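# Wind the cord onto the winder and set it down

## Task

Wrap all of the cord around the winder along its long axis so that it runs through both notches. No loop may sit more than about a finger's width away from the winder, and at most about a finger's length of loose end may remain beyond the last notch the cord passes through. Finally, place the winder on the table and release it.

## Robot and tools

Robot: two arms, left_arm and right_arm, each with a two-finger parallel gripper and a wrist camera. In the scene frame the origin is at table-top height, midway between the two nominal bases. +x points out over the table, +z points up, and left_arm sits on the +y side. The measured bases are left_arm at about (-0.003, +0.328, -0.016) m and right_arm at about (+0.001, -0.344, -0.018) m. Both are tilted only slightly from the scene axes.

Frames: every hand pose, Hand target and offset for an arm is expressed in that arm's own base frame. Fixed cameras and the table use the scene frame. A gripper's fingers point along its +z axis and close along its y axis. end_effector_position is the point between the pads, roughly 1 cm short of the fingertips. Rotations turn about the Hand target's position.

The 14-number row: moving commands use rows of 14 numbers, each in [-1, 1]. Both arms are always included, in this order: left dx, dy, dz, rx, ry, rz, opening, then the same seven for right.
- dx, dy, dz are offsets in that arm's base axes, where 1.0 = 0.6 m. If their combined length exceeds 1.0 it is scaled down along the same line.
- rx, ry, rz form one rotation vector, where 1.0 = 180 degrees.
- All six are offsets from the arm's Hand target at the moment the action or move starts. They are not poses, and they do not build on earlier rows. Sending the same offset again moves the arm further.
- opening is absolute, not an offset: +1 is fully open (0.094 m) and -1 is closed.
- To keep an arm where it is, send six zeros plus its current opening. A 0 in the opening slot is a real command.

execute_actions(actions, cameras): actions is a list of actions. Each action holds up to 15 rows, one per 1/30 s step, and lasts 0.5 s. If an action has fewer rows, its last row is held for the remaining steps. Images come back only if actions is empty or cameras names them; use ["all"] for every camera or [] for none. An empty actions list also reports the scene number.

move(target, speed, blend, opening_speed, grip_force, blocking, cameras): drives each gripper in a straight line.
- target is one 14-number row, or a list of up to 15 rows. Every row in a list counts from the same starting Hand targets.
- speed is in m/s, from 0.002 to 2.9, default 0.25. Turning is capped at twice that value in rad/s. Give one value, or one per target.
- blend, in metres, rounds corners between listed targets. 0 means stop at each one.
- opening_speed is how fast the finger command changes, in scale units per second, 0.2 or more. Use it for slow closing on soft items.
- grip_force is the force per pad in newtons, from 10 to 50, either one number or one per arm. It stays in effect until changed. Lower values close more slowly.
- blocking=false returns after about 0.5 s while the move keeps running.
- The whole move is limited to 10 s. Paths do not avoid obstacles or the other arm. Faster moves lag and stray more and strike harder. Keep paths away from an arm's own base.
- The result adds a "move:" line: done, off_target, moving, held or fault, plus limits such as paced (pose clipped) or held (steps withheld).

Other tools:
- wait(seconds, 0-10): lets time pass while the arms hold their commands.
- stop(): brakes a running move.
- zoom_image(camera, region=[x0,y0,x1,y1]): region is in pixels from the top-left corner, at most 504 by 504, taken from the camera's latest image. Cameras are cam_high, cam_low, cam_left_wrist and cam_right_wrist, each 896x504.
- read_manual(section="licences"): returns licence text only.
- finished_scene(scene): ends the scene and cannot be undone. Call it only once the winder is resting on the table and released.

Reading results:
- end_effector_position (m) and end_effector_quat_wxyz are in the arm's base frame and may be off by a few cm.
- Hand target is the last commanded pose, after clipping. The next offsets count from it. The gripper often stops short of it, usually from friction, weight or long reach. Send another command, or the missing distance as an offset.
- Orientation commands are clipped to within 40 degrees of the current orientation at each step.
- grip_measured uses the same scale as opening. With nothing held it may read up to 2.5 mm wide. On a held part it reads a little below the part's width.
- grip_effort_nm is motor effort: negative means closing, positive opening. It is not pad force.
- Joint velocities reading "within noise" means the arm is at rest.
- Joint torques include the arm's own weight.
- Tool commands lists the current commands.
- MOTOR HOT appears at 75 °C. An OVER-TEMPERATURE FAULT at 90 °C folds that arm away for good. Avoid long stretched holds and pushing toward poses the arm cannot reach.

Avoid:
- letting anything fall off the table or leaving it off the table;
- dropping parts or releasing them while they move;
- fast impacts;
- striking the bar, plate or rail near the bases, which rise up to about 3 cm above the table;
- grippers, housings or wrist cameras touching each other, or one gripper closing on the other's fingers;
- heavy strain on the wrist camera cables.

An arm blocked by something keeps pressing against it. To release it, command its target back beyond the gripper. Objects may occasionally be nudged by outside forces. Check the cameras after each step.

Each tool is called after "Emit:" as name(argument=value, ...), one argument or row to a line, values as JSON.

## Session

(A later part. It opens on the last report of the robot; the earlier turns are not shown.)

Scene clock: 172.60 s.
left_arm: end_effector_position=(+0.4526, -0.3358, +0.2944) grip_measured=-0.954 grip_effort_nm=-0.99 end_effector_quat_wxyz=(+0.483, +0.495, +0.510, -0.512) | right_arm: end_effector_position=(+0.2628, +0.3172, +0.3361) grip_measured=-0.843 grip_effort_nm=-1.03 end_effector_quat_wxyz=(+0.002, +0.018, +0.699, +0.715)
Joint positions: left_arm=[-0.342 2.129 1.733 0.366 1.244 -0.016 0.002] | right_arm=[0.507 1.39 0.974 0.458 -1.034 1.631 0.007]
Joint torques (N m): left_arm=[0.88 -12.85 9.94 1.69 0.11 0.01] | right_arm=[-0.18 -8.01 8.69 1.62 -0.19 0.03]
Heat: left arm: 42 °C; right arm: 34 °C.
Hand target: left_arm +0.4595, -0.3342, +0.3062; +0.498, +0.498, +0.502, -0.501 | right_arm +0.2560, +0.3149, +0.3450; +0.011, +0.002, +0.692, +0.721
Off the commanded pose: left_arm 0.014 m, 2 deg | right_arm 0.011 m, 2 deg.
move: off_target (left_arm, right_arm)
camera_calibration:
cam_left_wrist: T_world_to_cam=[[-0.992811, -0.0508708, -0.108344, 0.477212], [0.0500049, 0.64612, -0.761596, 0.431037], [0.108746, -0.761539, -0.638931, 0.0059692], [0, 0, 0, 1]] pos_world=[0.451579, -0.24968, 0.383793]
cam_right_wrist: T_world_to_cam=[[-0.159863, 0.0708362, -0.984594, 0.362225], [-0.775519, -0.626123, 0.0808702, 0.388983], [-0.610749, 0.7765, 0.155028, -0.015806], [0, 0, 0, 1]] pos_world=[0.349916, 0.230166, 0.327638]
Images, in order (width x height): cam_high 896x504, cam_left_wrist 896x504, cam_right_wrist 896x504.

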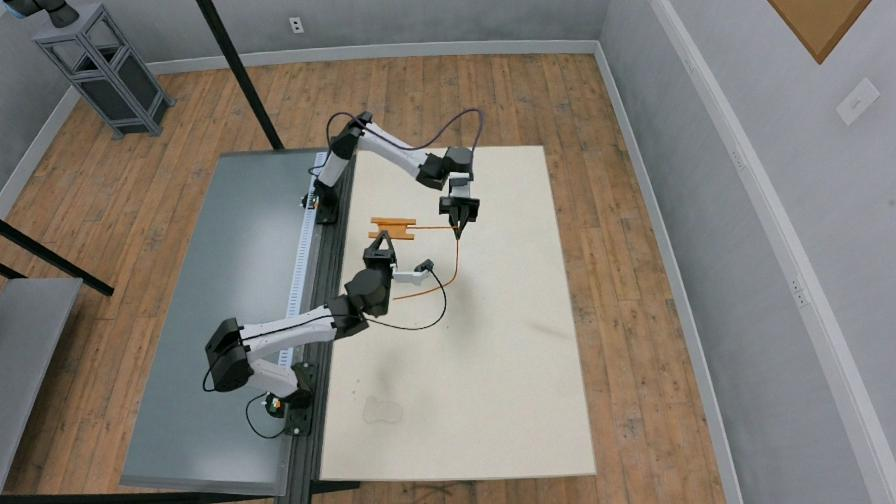

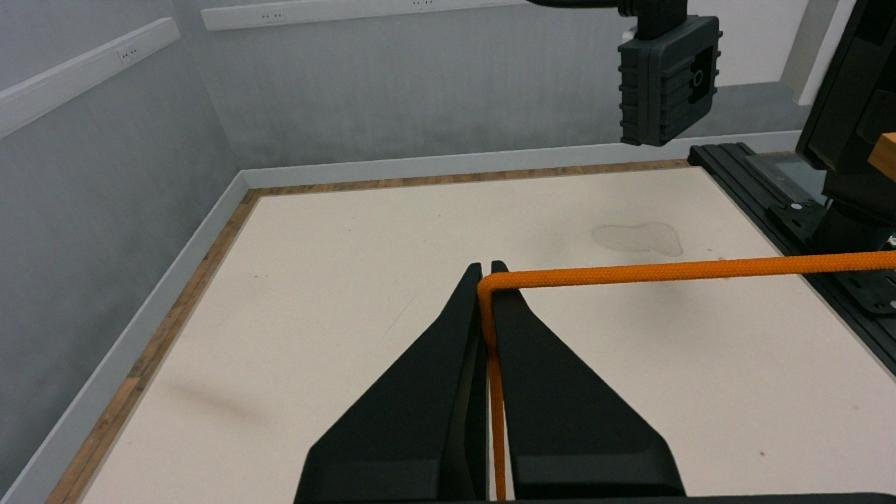

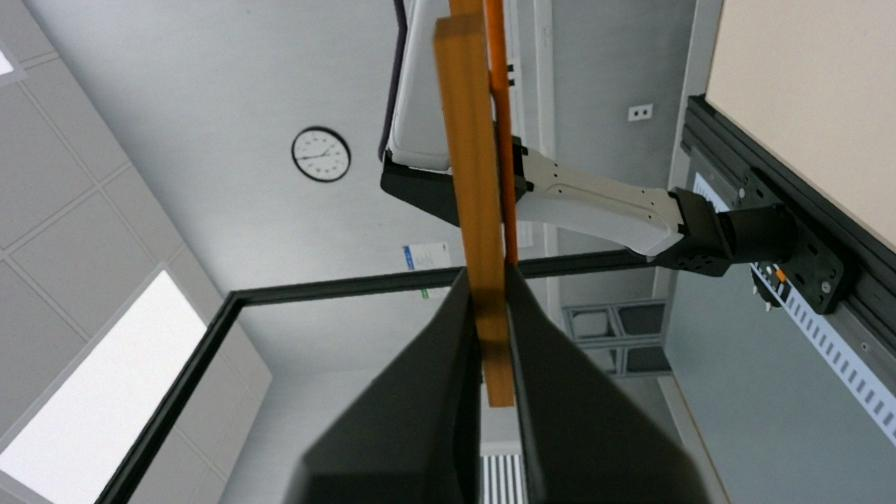

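Emit:
move(
  target=[
    [-0.0145,0.0003,0.0727,0,0,0,-0.985,0,0,0,0,0,0,-0.9],
    [-0.0637,0.0007,0.147,0,0,0,-0.985,0,0,0,0,0,0,-0.9],
    [-0.1378,0.0012,0.203,0,0,0,-0.985,0,0,0,0,0,0,-0.9],
    [-0.1672,0.0808,0.1977,0,0,0,-0.985,0,0,0,0,0,0,-0.9],
    [-0.2302,0.1202,0.1883,0,0,0,-0.985,0,0,0,0,0,0,-0.9],
    [-0.283,0.1642,0.1425,0,0,0,-0.985,0,0,0,0,0,0,-0.9],
    [-0.3378,0.1737,0.0802,0,0,0,-0.985,0,0,0,0,0,0,-0.9],
    [-0.3807,0.1453,0.0422,0,0,0,-0.985,0,0,0,0,0,0,-0.9],
  ],
  speed=0.16,
  blend=[0.012,0.012,0.006,0.01,0.015,0.015,0.012,0],
  cameras=["cam_high","cam_left_wrist","cam_right_wrist"],
)

Emit:
zoom_image(
  camera="cam_left_wrist",
  region=[190, 120, 540, 320],
)

Scene clock: 177.70 s.
left_arm: end_effector_position=(+0.2385, -0.2472, +0.3289) grip_measured=-0.954 grip_effort_nm=-0.99 end_effector_quat_wxyz=(+0.493, +0.493, +0.512, -0.502) | right_arm: end_effector_position=(+0.2555, +0.3189, +0.3400) grip_measured=-0.843 grip_effort_nm=-1.03 end_effector_quat_wxyz=(-0.001, -0.003, +0.695, +0.719)
Joint positions: left_arm=[-0.3 1.194 0.851 0.309 1.26 0.003 0.002] | right_arm=[0.514 1.39 0.974 0.484 -1.062 1.628 0.007]
Joint torques (N m): left_arm=[-0.21 -6.56 5.16 1.89 0.27 -0.1] | right_arm=[-0.87 -7.98 8.61 1.38 0.11 0.07]
Heat: left arm: 44 °C; right arm: 34 °C.
Hand target: left_arm +0.2311, -0.2470, +0.3316; +0.498, +0.498, +0.502, -0.501 | right_arm +0.2559, +0.3150, +0.3450; +0.011, +0.002, +0.692, +0.721
Off the commanded pose: left_arm 0.008 m, 1 deg | right_arm 0.006 m, 2 deg.
move: done
camera_calibration:
cam_left_wrist: T_world_to_cam=[[-0.989409, -0.0756065, -0.123912, 0.271084], [0.0457409, 0.64776, -0.76047, 0.411946], [0.137762, -0.758083, -0.637441, 0.11221], [0, 0, 0, 1]] pos_world=[0.233912, -0.161282, 0.418391]
cam_right_wrist: T_world_to_cam=[[-0.137185, 0.0768209, -0.987562, 0.35808], [-0.754849, -0.653672, 0.05401, 0.396786], [-0.641392, 0.752869, 0.147662, -0.00434975], [0, 0, 0, 1]] pos_world=[0.345847, 0.235135, 0.332838]
Images, in order (width x height): cam_high 896x504, cam_left_wrist 896x504, cam_right_wrist 896x504.

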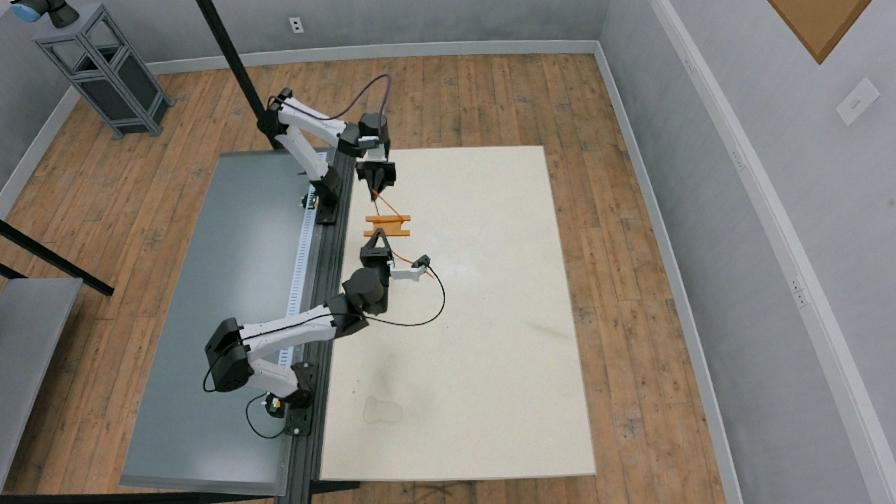

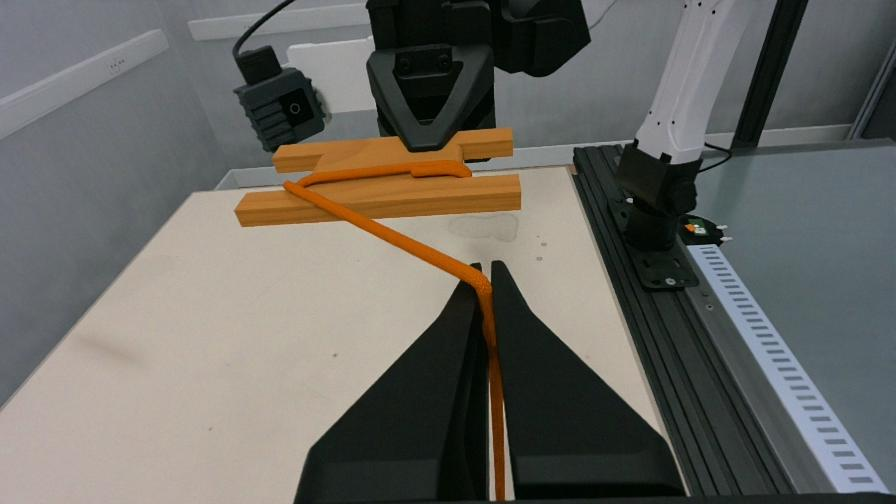

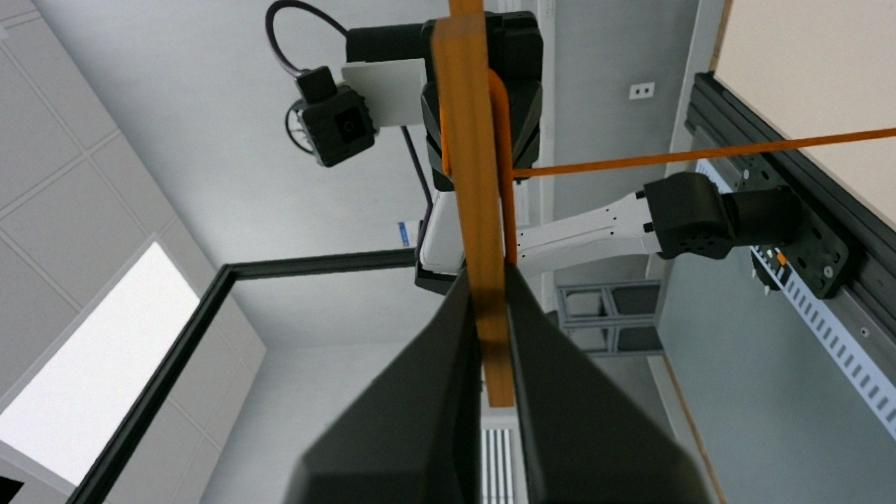

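Scaled by 1.440 from the camera's 896x504 image, which has a finer 1280x720 frame.

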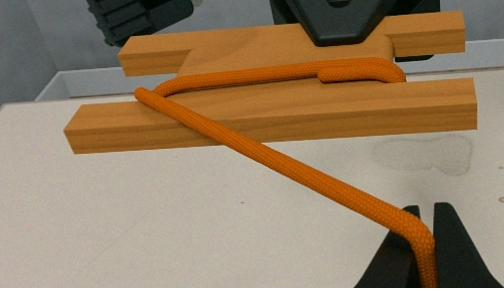

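Emit:
move(
  target=[
    [-0.0285,-0.0718,-0.0018,0,0,0.1667,-0.985,0,0,0,0,0,0,-0.9],
    [-0.034,-0.1172,-0.003,0,0,0.1667,-0.985,0,0,0,0,0,0,-0.9],
    [-0.0347,-0.1418,-0.0185,0,0,0.1667,-0.985,0,0,0,0,0,0,-0.9],
  ],
  speed=[0.3,0.12,0.12],
  blend=[0.006,0.005,0],
  cameras=["cam_high","cam_left_wrist","cam_right_wrist"],
)

Emit:
zoom_image(
  camera="cam_high",
  region=[330, 180, 450, 260],
)

Scene clock: 189.07 s.
left_arm: end_effector_position=(+0.2112, -0.3286, +0.3155) grip_measured=-0.954 grip_effort_nm=-0.99 end_effector_quat_wxyz=(+0.606, +0.352, +0.620, -0.351) | right_arm: end_effector_position=(+0.2542, +0.3193, +0.3395) grip_measured=-0.843 grip_effort_nm=-1.03 end_effector_quat_wxyz=(-0.005, -0.004, +0.696, +0.718)
Joint positions: left_arm=[-0.966 1.064 0.727 0.319 0.075 -0.007 0.002] | right_arm=[0.516 1.39 0.974 0.481 -1.067 1.628 0.007]
Joint torques (N m): left_arm=[-0.38 -2.51 7.56 2.47 0.15 -0.07] | right_arm=[-1.02 -7.98 8.61 1.41 0.16 0.07]
Heat: left arm: 42 °C; right arm: 34 °C.
Hand target: left_arm +0.2102, -0.3321, +0.3206; +0.611, +0.351, +0.614, -0.355 | right_arm +0.2559, +0.3150, +0.3450; +0.011, +0.002, +0.692, +0.721
Off the commanded pose: left_arm 0.006 m, 1 deg | right_arm 0.007 m, 2 deg.
move: done
camera_calibration:
cam_left_wrist: T_world_to_cam=[[-0.819978, -0.553818, -0.144644, 0.0499275], [-0.270986, 0.598185, -0.754149, 0.504287], [0.504185, -0.579189, -0.640576, 0.0280226], [0, 0, 0, 1]] pos_world=[0.163466, -0.257776, 0.40548]
cam_right_wrist: T_world_to_cam=[[-0.140124, 0.0740828, -0.987359, 0.358893], [-0.750469, -0.658434, 0.057102, 0.39545], [-0.64588, 0.748984, 0.147859, -0.00312825], [0, 0, 0, 1]] pos_world=[0.345042, 0.236133, 0.332237]
Images, in order (width x height): cam_high 896x504, cam_left_wrist 896x504, cam_right_wrist 896x504.

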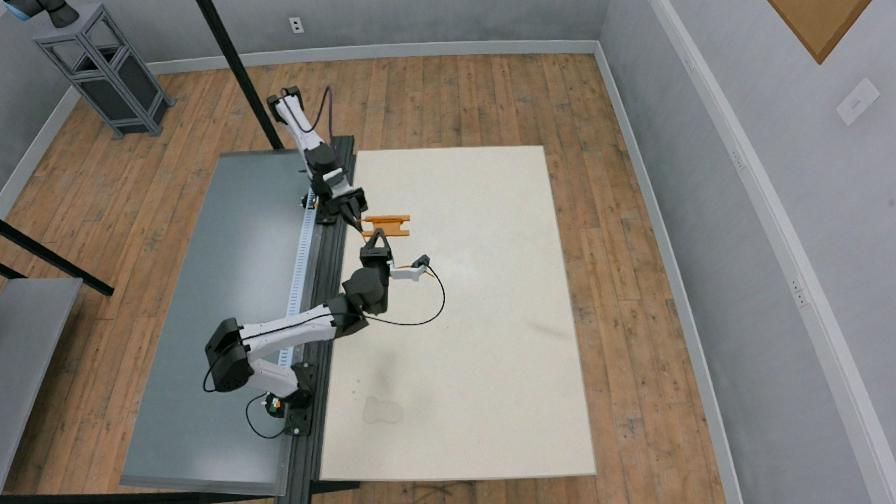

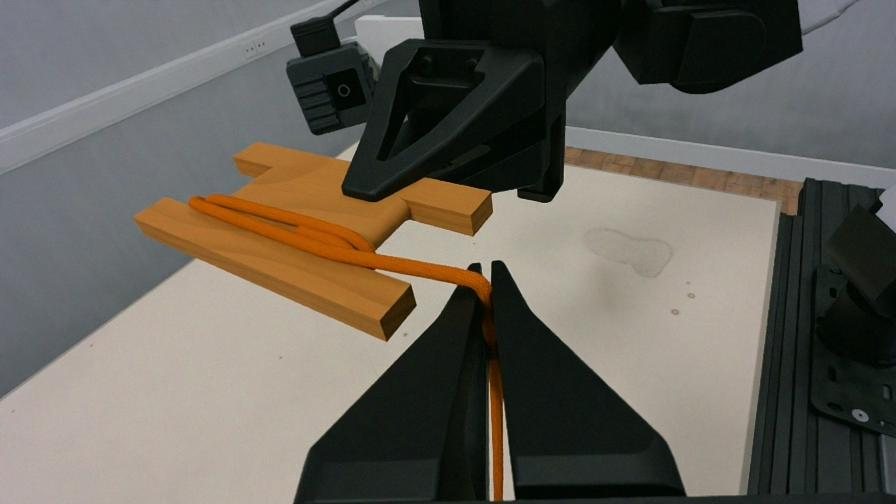

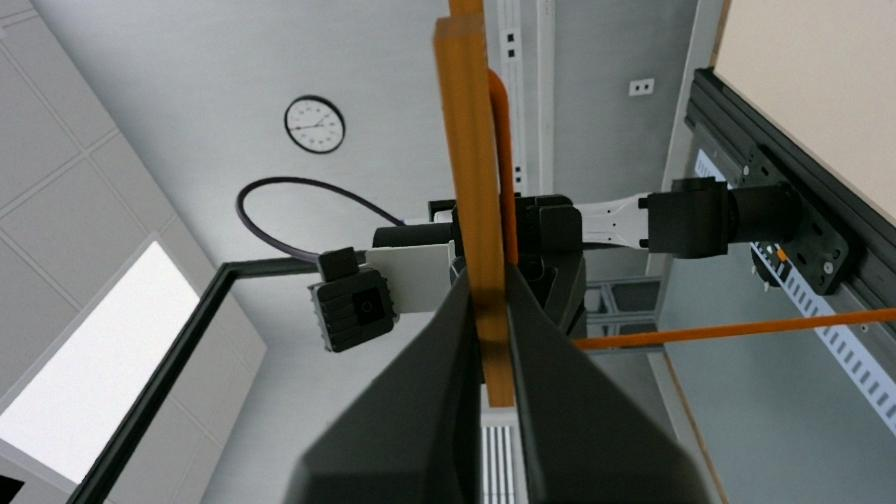

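Scaled by 4.200 from the camera's 896x504 image, which has a finer 1280x720 frame.

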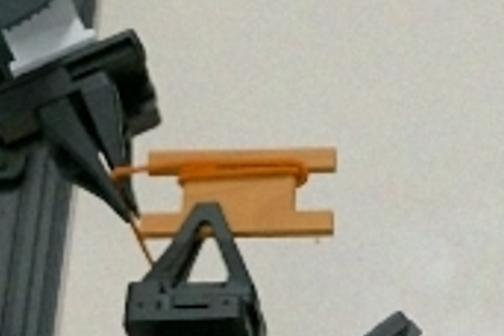

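Emit:
execute_actions(
  actions=[],
  cameras=["cam_high", "cam_left_wrist", "cam_right_wrist"],
)

Scene clock: 192.37 s.
left_arm: end_effector_position=(+0.2113, -0.3286, +0.3157) grip_measured=-0.954 grip_effort_nm=-0.98 end_effector_quat_wxyz=(+0.607, +0.352, +0.620, -0.351) | right_arm: end_effector_position=(+0.2543, +0.3193, +0.3395) grip_measured=-0.843 grip_effort_nm=-1.03 end_effector_quat_wxyz=(-0.005, -0.004, +0.696, +0.718)
Joint positions: left_arm=[-0.966 1.064 0.727 0.32 0.075 -0.007 0.002] | right_arm=[0.516 1.39 0.974 0.481 -1.066 1.628 0.007]
Joint velocities: within noise
Joint torques (N m): left_arm=[-0.36 -2.45 7.54 2.45 0.16 -0.07] | right_arm=[-1.02 -7.99 8.61 1.41 0.15 0.07]
Heat: left arm: 41 °C; right arm: 34 °C.
Hand target: left_arm +0.2102, -0.3321, +0.3207; +0.611, +0.351, +0.614, -0.355 | right_arm +0.2559, +0.3150, +0.3450; +0.011, +0.002, +0.692, +0.721
Tool commands: left_gripper/opening=-0.985 right_gripper/opening=-0.9
Off the commanded pose: left_arm 0.006 m, 1 deg | right_arm 0.007 m, 2 deg.
camera_calibration:
cam_left_wrist: T_world_to_cam=[[-0.819718, -0.554194, -0.144678, 0.0497347], [-0.270891, 0.597672, -0.75459, 0.504367], [0.504659, -0.579359, -0.640049, 0.0278024], [0, 0, 0, 1]] pos_world=[0.163366, -0.257776, 0.405581]
cam_right_wrist: T_world_to_cam=[[-0.140104, 0.0741368, -0.987357, 0.35888], [-0.750707, -0.658162, 0.057105, 0.395402], [-0.645608, 0.749217, 0.147866, -0.0032045], [0, 0, 0, 1]] pos_world=[0.345043, 0.236033, 0.332237]
Images, in order (width x height): cam_high 896x504, cam_left_wrist 896x504, cam_right_wrist 896x504.

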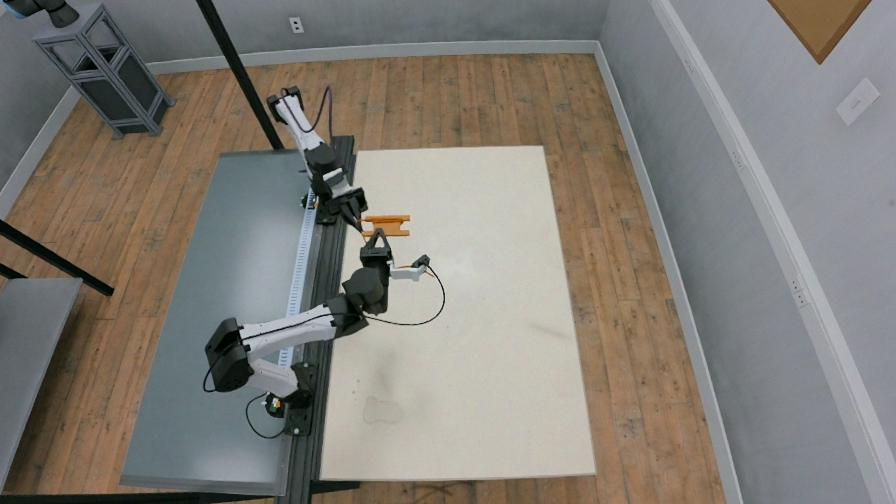

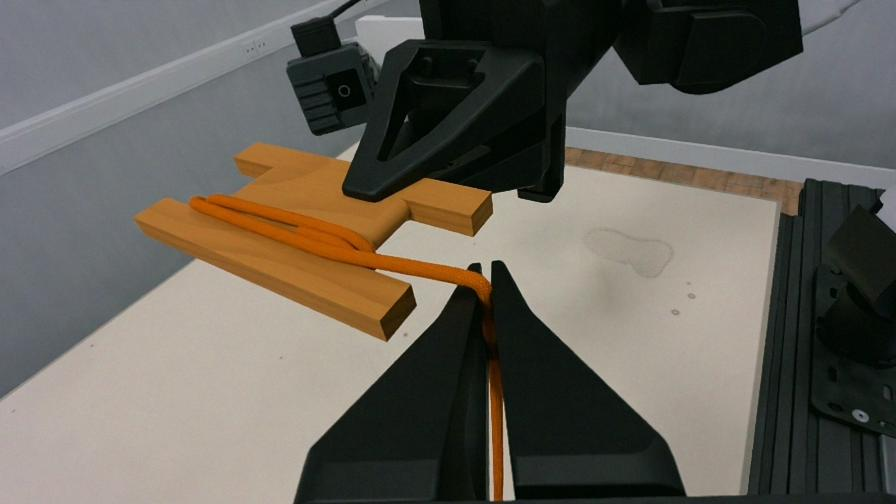

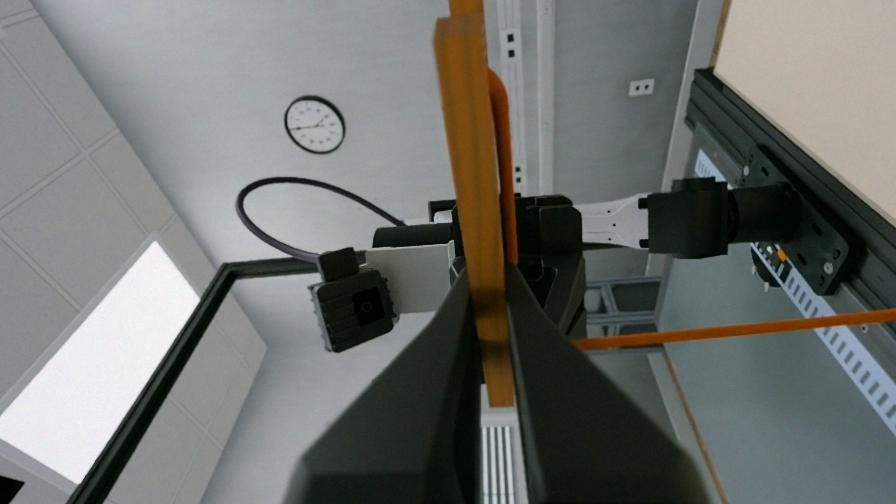

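Emit:
zoom_image(
  camera="cam_left_wrist",
  region=[120, 120, 560, 368],
)

Scaled by 1.145 from the camera's 896x504 image, which has a finer 1280x720 frame.

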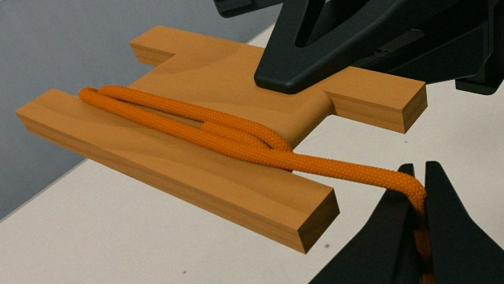

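Emit:
move(
  target=[
    [0.01233, -0.00817, -0.037, 0, 0, 0, -0.985, 0, 0, 0, 0, 0, 0, -0.9],
    [0.024, -0.00817, -0.05567, 0, 0, 0, -0.985, 0, 0, 0, 0, 0, 0, -0.9],
    [0.04217, -0.00733, -0.0695, 0, 0, 0, -0.985, 0, 0, 0, 0, 0, 0, -0.9],
    [0.06467, -0.0065, -0.07533, 0, 0, 0, -0.985, 0, 0, 0, 0, 0, 0, -0.9],
    [0.06467, -0.0065, -0.1045, 0, 0, 0, -0.985, 0, 0, 0, 0, 0, 0, -0.9],
  ],
  speed=0.12,
  blend=[0.006, 0.008, 0.008, 0.006, 0],
  cameras=["cam_high", "cam_left_wrist", "cam_right_wrist"],
)

Scene clock: 196.27 s.
left_arm: end_effector_position=(+0.2486, -0.3359, +0.2712) grip_measured=-0.954 grip_effort_nm=-0.99 end_effector_quat_wxyz=(+0.621, +0.347, +0.606, -0.357) | right_arm: end_effector_position=(+0.2554, +0.3194, +0.3362) grip_measured=-0.843 grip_effort_nm=-1.03 end_effector_quat_wxyz=(-0.009, +0.004, +0.699, +0.715)
Joint positions: left_arm=[-0.857 1.264 0.614 0.677 0.185 -0.007 0.002] | right_arm=[0.516 1.39 0.974 0.46 -1.061 1.628 0.007]
Joint torques (N m): left_arm=[0.72 -3.4 5 2.31 0.29 -0.07] | right_arm=[-1.01 -8.05 8.66 1.59 0.08 0.06]
Heat: left arm: 40 °C; right arm: 34 °C.
Hand target: left_arm +0.2490, -0.3360, +0.2579; +0.611, +0.351, +0.614, -0.355 | right_arm +0.2559, +0.3150, +0.3450; +0.010, +0.002, +0.692, +0.721
Off the commanded pose: left_arm 0.013 m, 2 deg | right_arm 0.010 m, 3 deg.
move: off_target (left_arm, right_arm); blend cut to 0.0066 m at target 2, 0.0069 m at target 3
camera_calibration:
cam_left_wrist: T_world_to_cam=[[-0.816139, -0.5586, -0.147932, 0.0684004], [-0.24925, 0.571262, -0.782007, 0.478465], [0.521337, -0.601354, -0.60546, -0.0446825], [0, 0, 0, 1]] pos_world=[0.198376, -0.26199, 0.357228]
cam_right_wrist: T_world_to_cam=[[-0.158178, 0.0649246, -0.985274, 0.362574], [-0.753181, -0.653187, 0.0778757, 0.388588], [-0.638512, 0.754408, 0.15222, -0.00698204], [0, 0, 0, 1]] pos_world=[0.345571, 0.235548, 0.328036]
Images, in order (width x height): cam_high 896x504, cam_left_wrist 896x504, cam_right_wrist 896x504.

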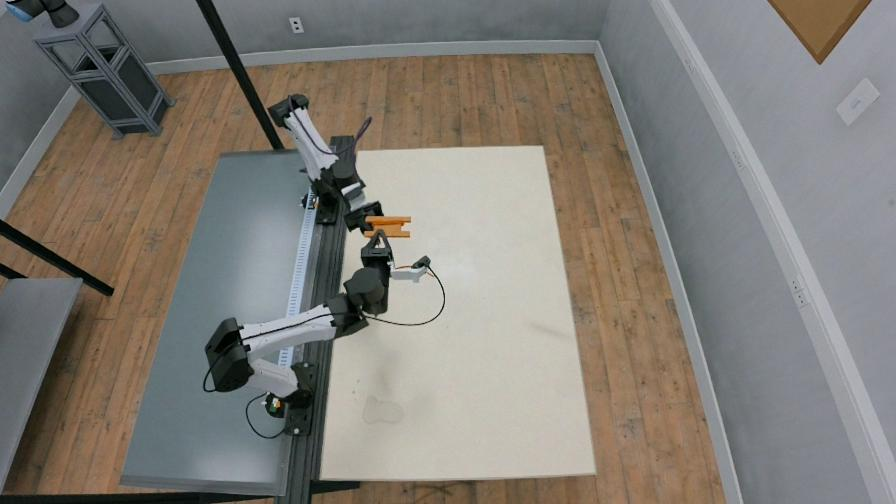

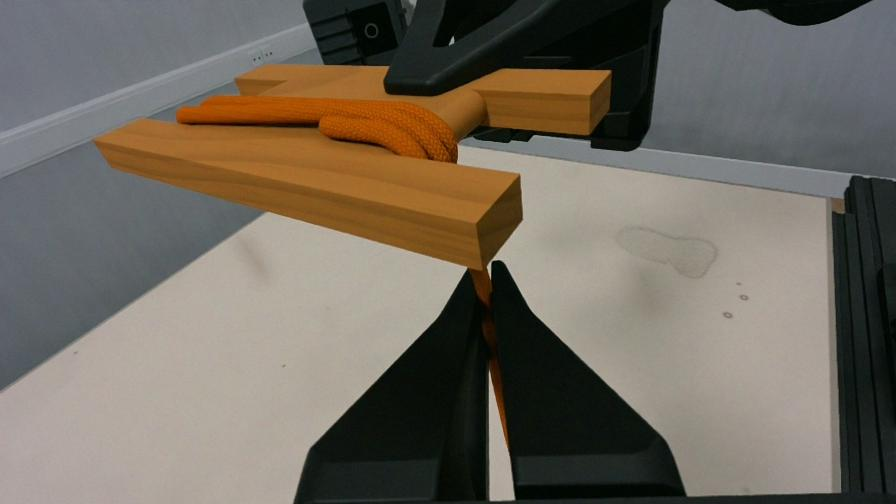

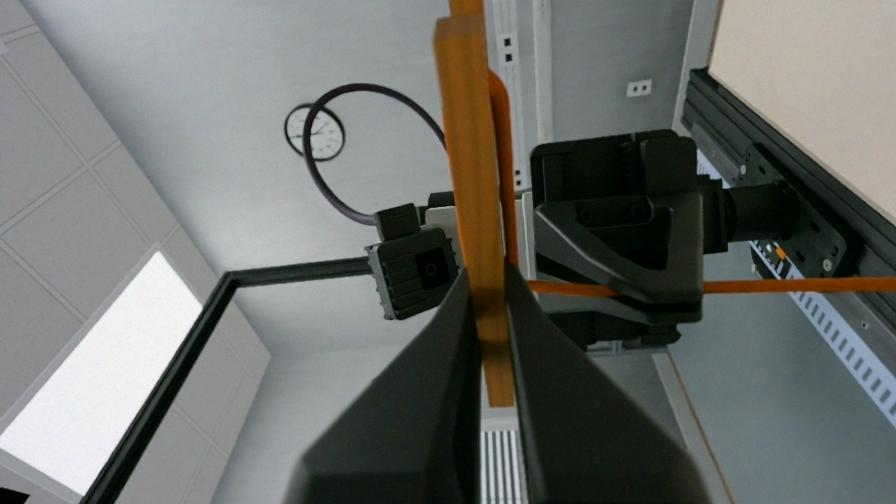

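Emit:
zoom_image(
  camera="cam_left_wrist",
  region=[80, 50, 640, 300],
)

Emit:
zoom_image(
  camera="cam_right_wrist",
  region=[420, 0, 760, 330],
)

Region (80, 50, 640, 300) is 560x250 pixels. A region can be at most 504 by 504 pixels.

Scaled by 1.482 from the camera's 896x504 image, which has a finer 1280x720 frame.

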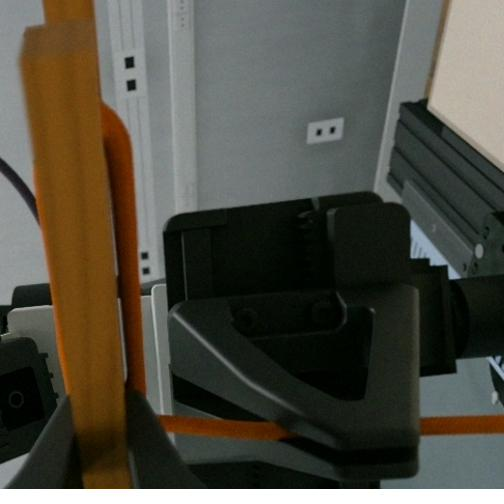

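Emit:
zoom_image(
  camera="cam_left_wrist",
  region=[90, 50, 590, 300],
)

Scaled by 1.008 from the camera's 896x504 image, which has a finer 1280x720 frame.

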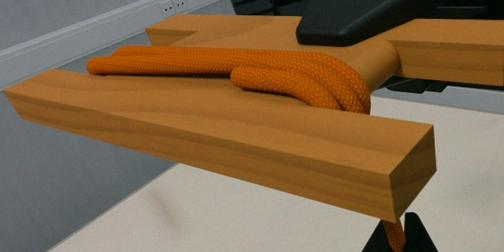

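Emit:
move(
  target=[
    [0, 0, 0, 0, 0, 0, 0.0, 0, 0, 0, 0, 0, 0, -0.9],
    [0.00583, -0.00667, -0.1, 0, 0, -0.1667, 0.0, 0, 0, 0, 0, 0, 0, -0.9],
    [0.00917, -0.015, -0.2433, 0, 0, -0.1667, 0.0, 0, 0, 0, 0, 0, 0, -0.9],
  ],
  speed=[0.15, 0.2, 0.2],
  blend=[0, 0.02, 0],
  cameras=["cam_high", "cam_left_wrist", "cam_right_wrist"],
)

Scene clock: 202.63 s.
left_arm: end_effector_position=(+0.2587, -0.3449, +0.1159) grip_measured=-0.002 grip_effort_nm=0.13 end_effector_quat_wxyz=(+0.501, +0.496, +0.505, -0.497) | right_arm: end_effector_position=(+0.2557, +0.3194, +0.3362) grip_measured=-0.843 grip_effort_nm=-1.03 end_effector_quat_wxyz=(-0.008, +0.005, +0.699, +0.715)
Joint positions: left_arm=[-0.588 2.033 0.615 1.414 0.971 -0.001 0.047] | right_arm=[0.516 1.39 0.974 0.46 -1.059 1.628 0.007]
Joint torques (N m): left_arm=[0.02 -7.25 2.92 2.19 0.3 -0.12] | right_arm=[-0.99 -8.03 8.66 1.59 0.07 0.06]
Heat: left arm: 40 °C; right arm: 34 °C.
Hand target: left_arm +0.2546, -0.3449, +0.1118; +0.498, +0.498, +0.502, -0.501 | right_arm +0.2559, +0.3150, +0.3450; +0.010, +0.002, +0.692, +0.721
Off the commanded pose: left_arm 0.006 m, 1 deg | right_arm 0.010 m, 2 deg.
move: done
camera_calibration:
cam_left_wrist: T_world_to_cam=[[-0.985966, -0.0780791, -0.147565, 0.258216], [0.0634529, 0.642306, -0.763817, 0.3062], [0.15442, -0.762461, -0.628337, -0.107248], [0, 0, 0, 1]] pos_world=[0.251724, -0.258285, 0.204596]
cam_right_wrist: T_world_to_cam=[[-0.158148, 0.0652422, -0.985258, 0.362621], [-0.754208, -0.652, 0.0778865, 0.388739], [-0.637307, 0.755406, 0.152319, -0.00747755], [0, 0, 0, 1]] pos_world=[0.345772, 0.235449, 0.328136]
Images, in order (width x height): cam_high 896x504, cam_left_wrist 896x504, cam_right_wrist 896x504.

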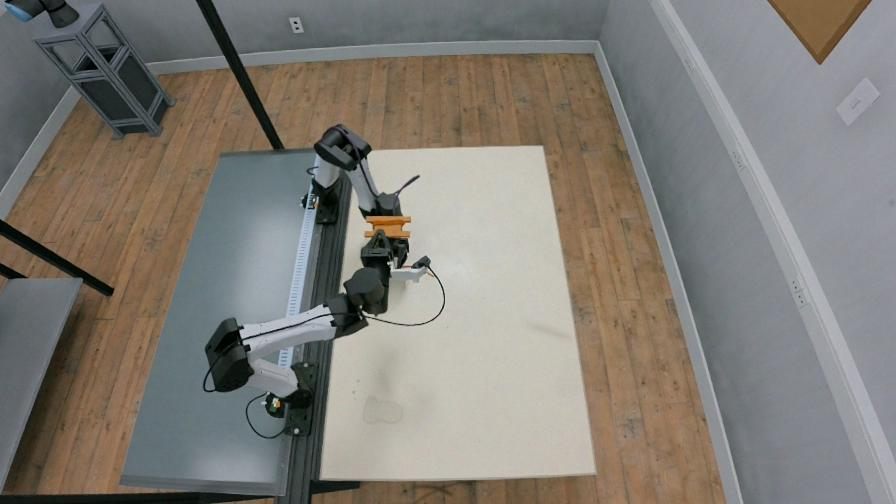

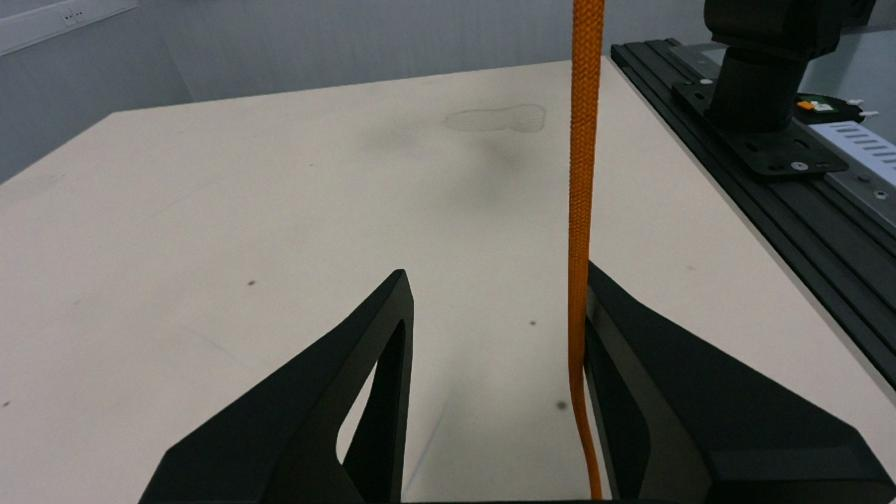

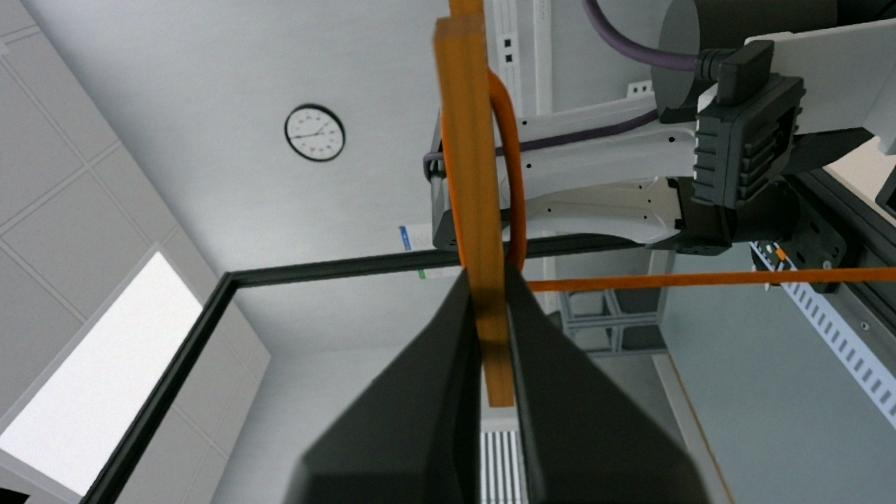

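Emit:
zoom_image(
  camera="cam_left_wrist",
  region=[480, 200, 700, 504],
)

Scaled by 1.658 from the camera's 896x504 image, which has a finer 1280x720 frame.

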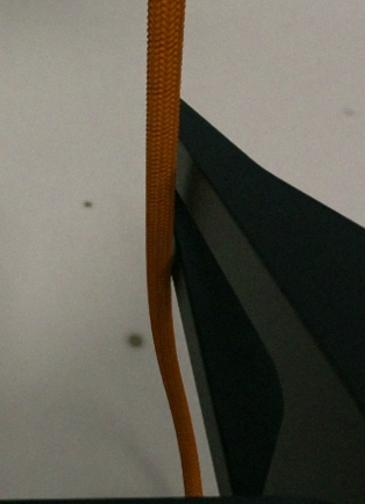

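Emit:
move(
  target=[-0.0352, 0.004, -0.033, 0, 0, 0, 0.0, 0, 0, 0, 0, 0, 0, -0.9],
  speed=0.15,
  cameras=["cam_left_wrist"],
)

Scene clock: 205.33 s.
left_arm: end_effector_position=(+0.2360, -0.3419, +0.0849) grip_measured=-0.002 grip_effort_nm=0.13 end_effector_quat_wxyz=(+0.474, +0.496, +0.525, -0.505) | right_arm: end_effector_position=(+0.2557, +0.3194, +0.3362) grip_measured=-0.843 grip_effort_nm=-1.03 end_effector_quat_wxyz=(-0.008, +0.005, +0.699, +0.715)
Joint positions: left_arm=[-0.618 2.098 0.541 1.485 0.955 -0.001 0.047] | right_arm=[0.516 1.39 0.974 0.46 -1.059 1.628 0.007]
Joint torques (N m): left_arm=[-0.32 -7.23 2.09 2.84 0.15 -0.05] | right_arm=[-1.01 -8.03 8.66 1.59 0.07 0.06]
Heat: left arm: 40 °C; right arm: 34 °C.
Hand target: left_arm +0.2334, -0.3426, +0.0921; +0.498, +0.498, +0.502, -0.501 | right_arm +0.2559, +0.3150, +0.3450; +0.010, +0.002, +0.692, +0.721
Off the commanded pose: left_arm 0.008 m, 4 deg | right_arm 0.010 m, 2 deg.
move: off_target (left_arm)
camera_calibration:
cam_left_wrist: T_world_to_cam=[[-0.993661, -0.0593901, -0.0954469, 0.235325], [0.0311012, 0.670676, -0.741099, 0.29745], [0.108028, -0.739369, -0.664577, -0.0990719], [0, 0, 0, 1]] pos_world=[0.235285, -0.258767, 0.17706]
Images, in order (width x height): cam_left_wrist 896x504.

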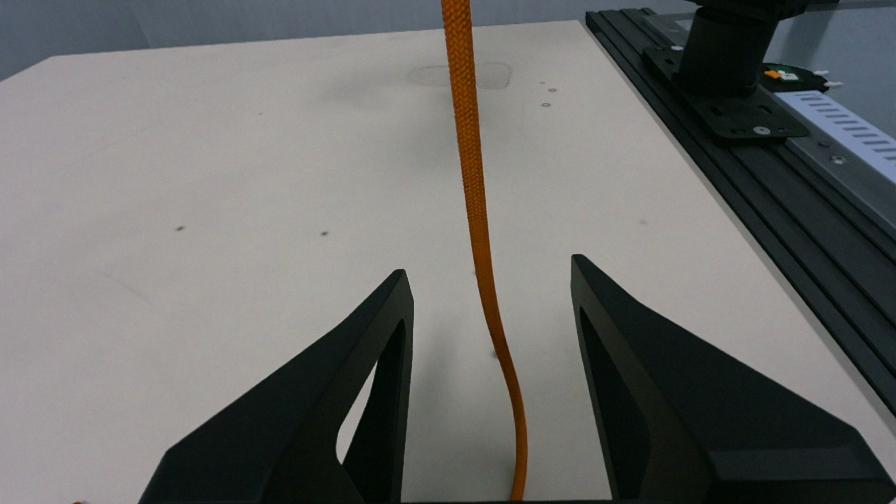

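Emit:
zoom_image(
  camera="cam_left_wrist",
  region=[380, 200, 620, 440],
)

Scaled by 2.100 from the camera's 896x504 image, which has a finer 1280x720 frame.

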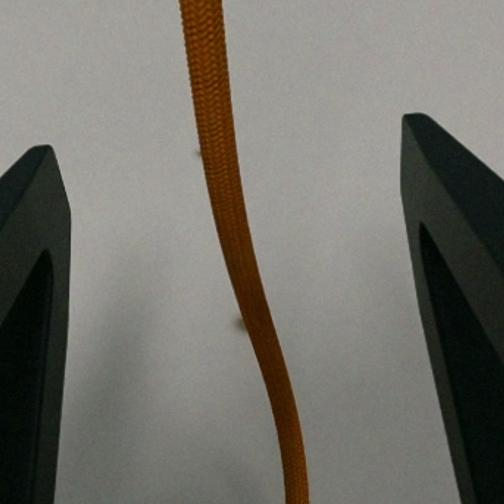

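Emit:
move(
  target=[0, 0, 0, 0, 0, 0, -0.985, 0, 0, 0, 0, 0, 0, -0.9],
  opening_speed=1.2,
  cameras=["cam_left_wrist", "cam_right_wrist"],
)

Scene clock: 207.83 s.
left_arm: end_effector_position=(+0.2361, -0.3419, +0.0849) grip_measured=-0.946 grip_effort_nm=-0.97 end_effector_quat_wxyz=(+0.474, +0.495, +0.525, -0.505) | right_arm: end_effector_position=(+0.2557, +0.3194, +0.3362) grip_measured=-0.843 grip_effort_nm=-1.03 end_effector_quat_wxyz=(-0.008, +0.005, +0.699, +0.715)
Joint positions: left_arm=[-0.618 2.098 0.541 1.485 0.954 -0.001 0.003] | right_arm=[0.516 1.39 0.974 0.46 -1.059 1.628 0.007]
Joint torques (N m): left_arm=[-0.27 -7.2 2.13 2.84 0.16 -0.04] | right_arm=[-0.99 -8.03 8.66 1.59 0.07 0.06]
Heat: left arm: 40 °C; right arm: 34 °C.
Hand target: left_arm +0.2334, -0.3426, +0.0921; +0.498, +0.498, +0.502, -0.501 | right_arm +0.2559, +0.3150, +0.3450; +0.010, +0.002, +0.692, +0.721
Off the commanded pose: left_arm 0.008 m, 4 deg | right_arm 0.010 m, 2 deg.
move: off_target (left_arm)
camera_calibration:
cam_left_wrist: T_world_to_cam=[[-0.993612, -0.060168, -0.0954742, 0.235118], [0.0305942, 0.670715, -0.741084, 0.297577], [0.108625, -0.73927, -0.66459, -0.0991848], [0, 0, 0, 1]] pos_world=[0.235286, -0.258768, 0.17706]
cam_right_wrist: T_world_to_cam=[[-0.158148, 0.0652422, -0.985258, 0.362621], [-0.754208, -0.652, 0.0778865, 0.388739], [-0.637307, 0.755406, 0.152319, -0.00747755], [0, 0, 0, 1]] pos_world=[0.345772, 0.235449, 0.328136]
Images, in order (width x height): cam_left_wrist 896x504, cam_right_wrist 896x504.

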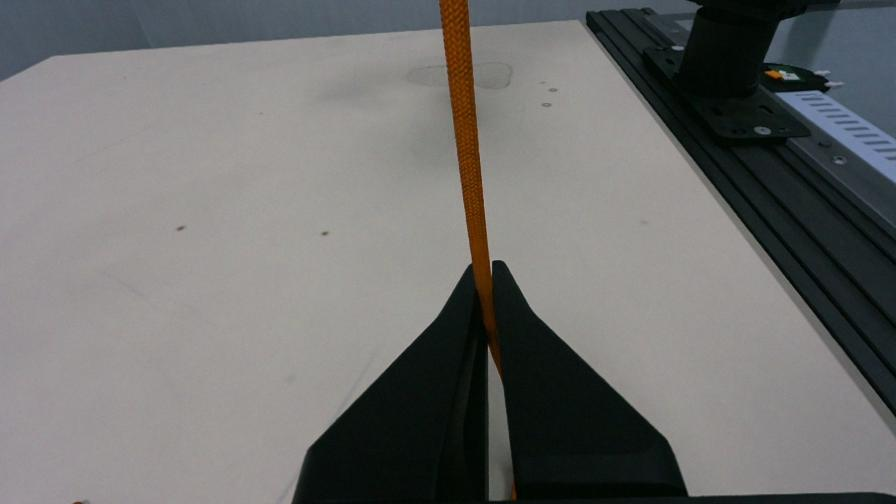

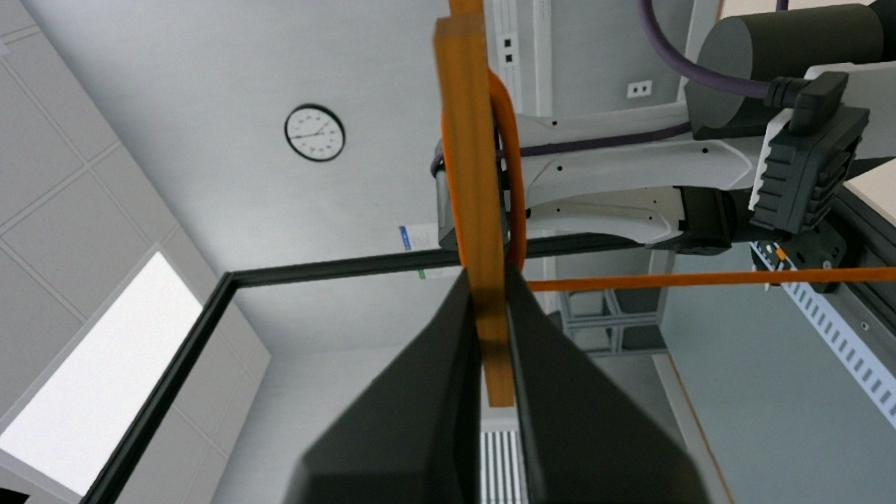

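Emit:
move(
  target=[
    [0.21183, 0.02767, 0.04417, 0, 0, 0, -0.985, 0, 0, 0, 0, 0, 0, -0.9],
    [0.34233, 0.02517, 0.17467, 0, 0, 0, -0.985, 0, 0, 0, 0, 0, 0, -0.9],
    [0.41, 0.021, 0.36733, 0, 0, 0, -0.985, 0, 0, 0, 0, 0, 0, -0.9],
  ],
  speed=0.2,
  blend=[0.03, 0.03, 0],
  cameras=["cam_high", "cam_left_wrist", "cam_right_wrist"],
)

Scene clock: 215.30 s.
left_arm: end_effector_position=(+0.4713, -0.3311, +0.3097) grip_measured=-0.946 grip_effort_nm=-0.99 end_effector_quat_wxyz=(+0.489, +0.497, +0.504, -0.509) | right_arm: end_effector_position=(+0.2610, +0.3186, +0.3365) grip_measured=-0.843 grip_effort_nm=-1.03 end_effector_quat_wxyz=(+0.002, +0.015, +0.699, +0.715)
Joint positions: left_arm=[-0.32 2.191 1.882 0.299 1.264 -0.018 0.003] | right_arm=[0.513 1.39 0.974 0.461 -1.034 1.628 0.007]
Joint torques (N m): left_arm=[0.9 -12.05 9.47 1.74 0.11 0.02] | right_arm=[-0.68 -8.01 8.68 1.6 -0.18 0.06]
Heat: left arm: 41 °C; right arm: 34 °C.
Hand target: left_arm +0.4795, -0.3299, +0.3122; +0.498, +0.498, +0.502, -0.501 | right_arm +0.2559, +0.3150, +0.3450; +0.011, +0.002, +0.692, +0.721
Off the commanded pose: left_arm 0.009 m, 1 deg | right_arm 0.010 m, 2 deg.
move: done
camera_calibration:
cam_left_wrist: T_world_to_cam=[[-0.990777, -0.0524383, -0.124941, 0.501338], [0.0625464, 0.640974, -0.76501, 0.432183], [0.1202, -0.76577, -0.631782, 0.0082875], [0, 0, 0, 1]] pos_world=[0.468686, -0.244382, 0.398498]
cam_right_wrist: T_world_to_cam=[[-0.155776, 0.071035, -0.985235, 0.361318], [-0.772094, -0.630876, 0.0765903, 0.39055], [-0.61612, 0.772625, 0.153121, -0.0148054], [0, 0, 0, 1]] pos_world=[0.348704, 0.232161, 0.328338]
Images, in order (width x height): cam_high 896x504, cam_left_wrist 896x504, cam_right_wrist 896x504.

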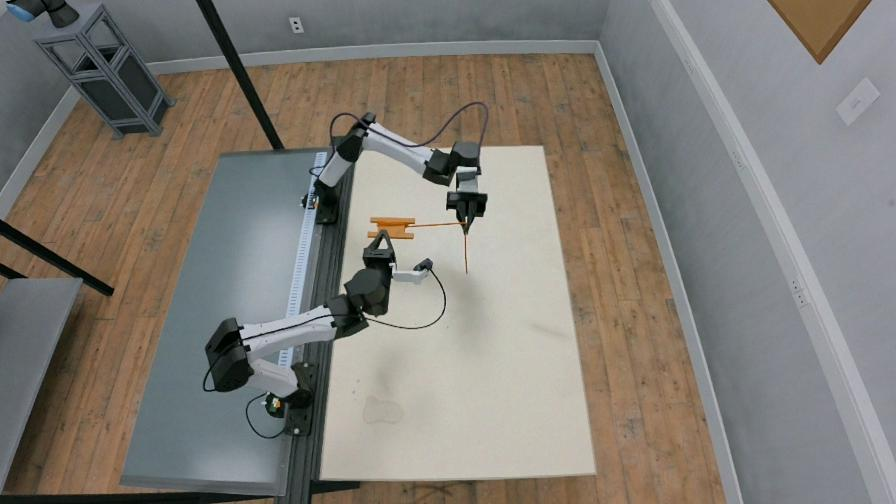

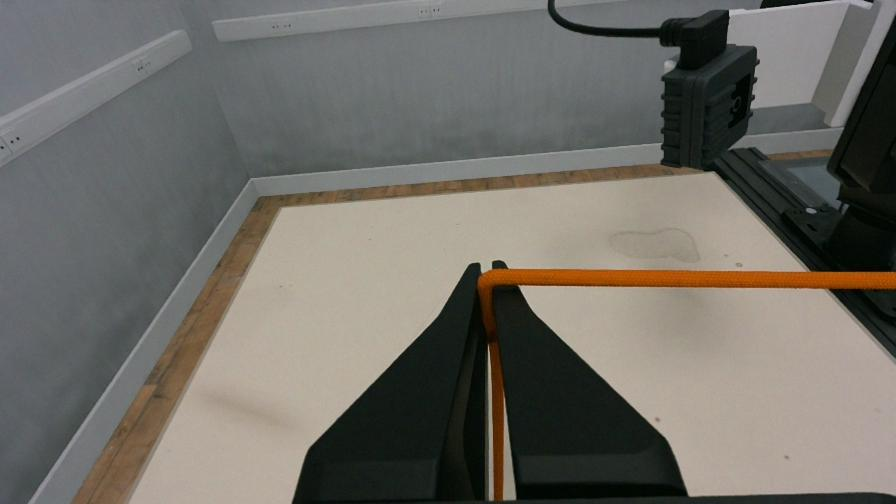

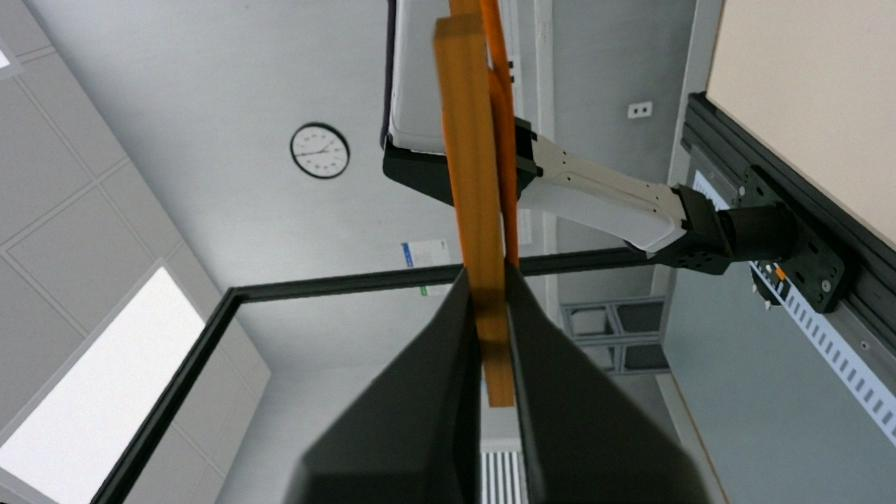

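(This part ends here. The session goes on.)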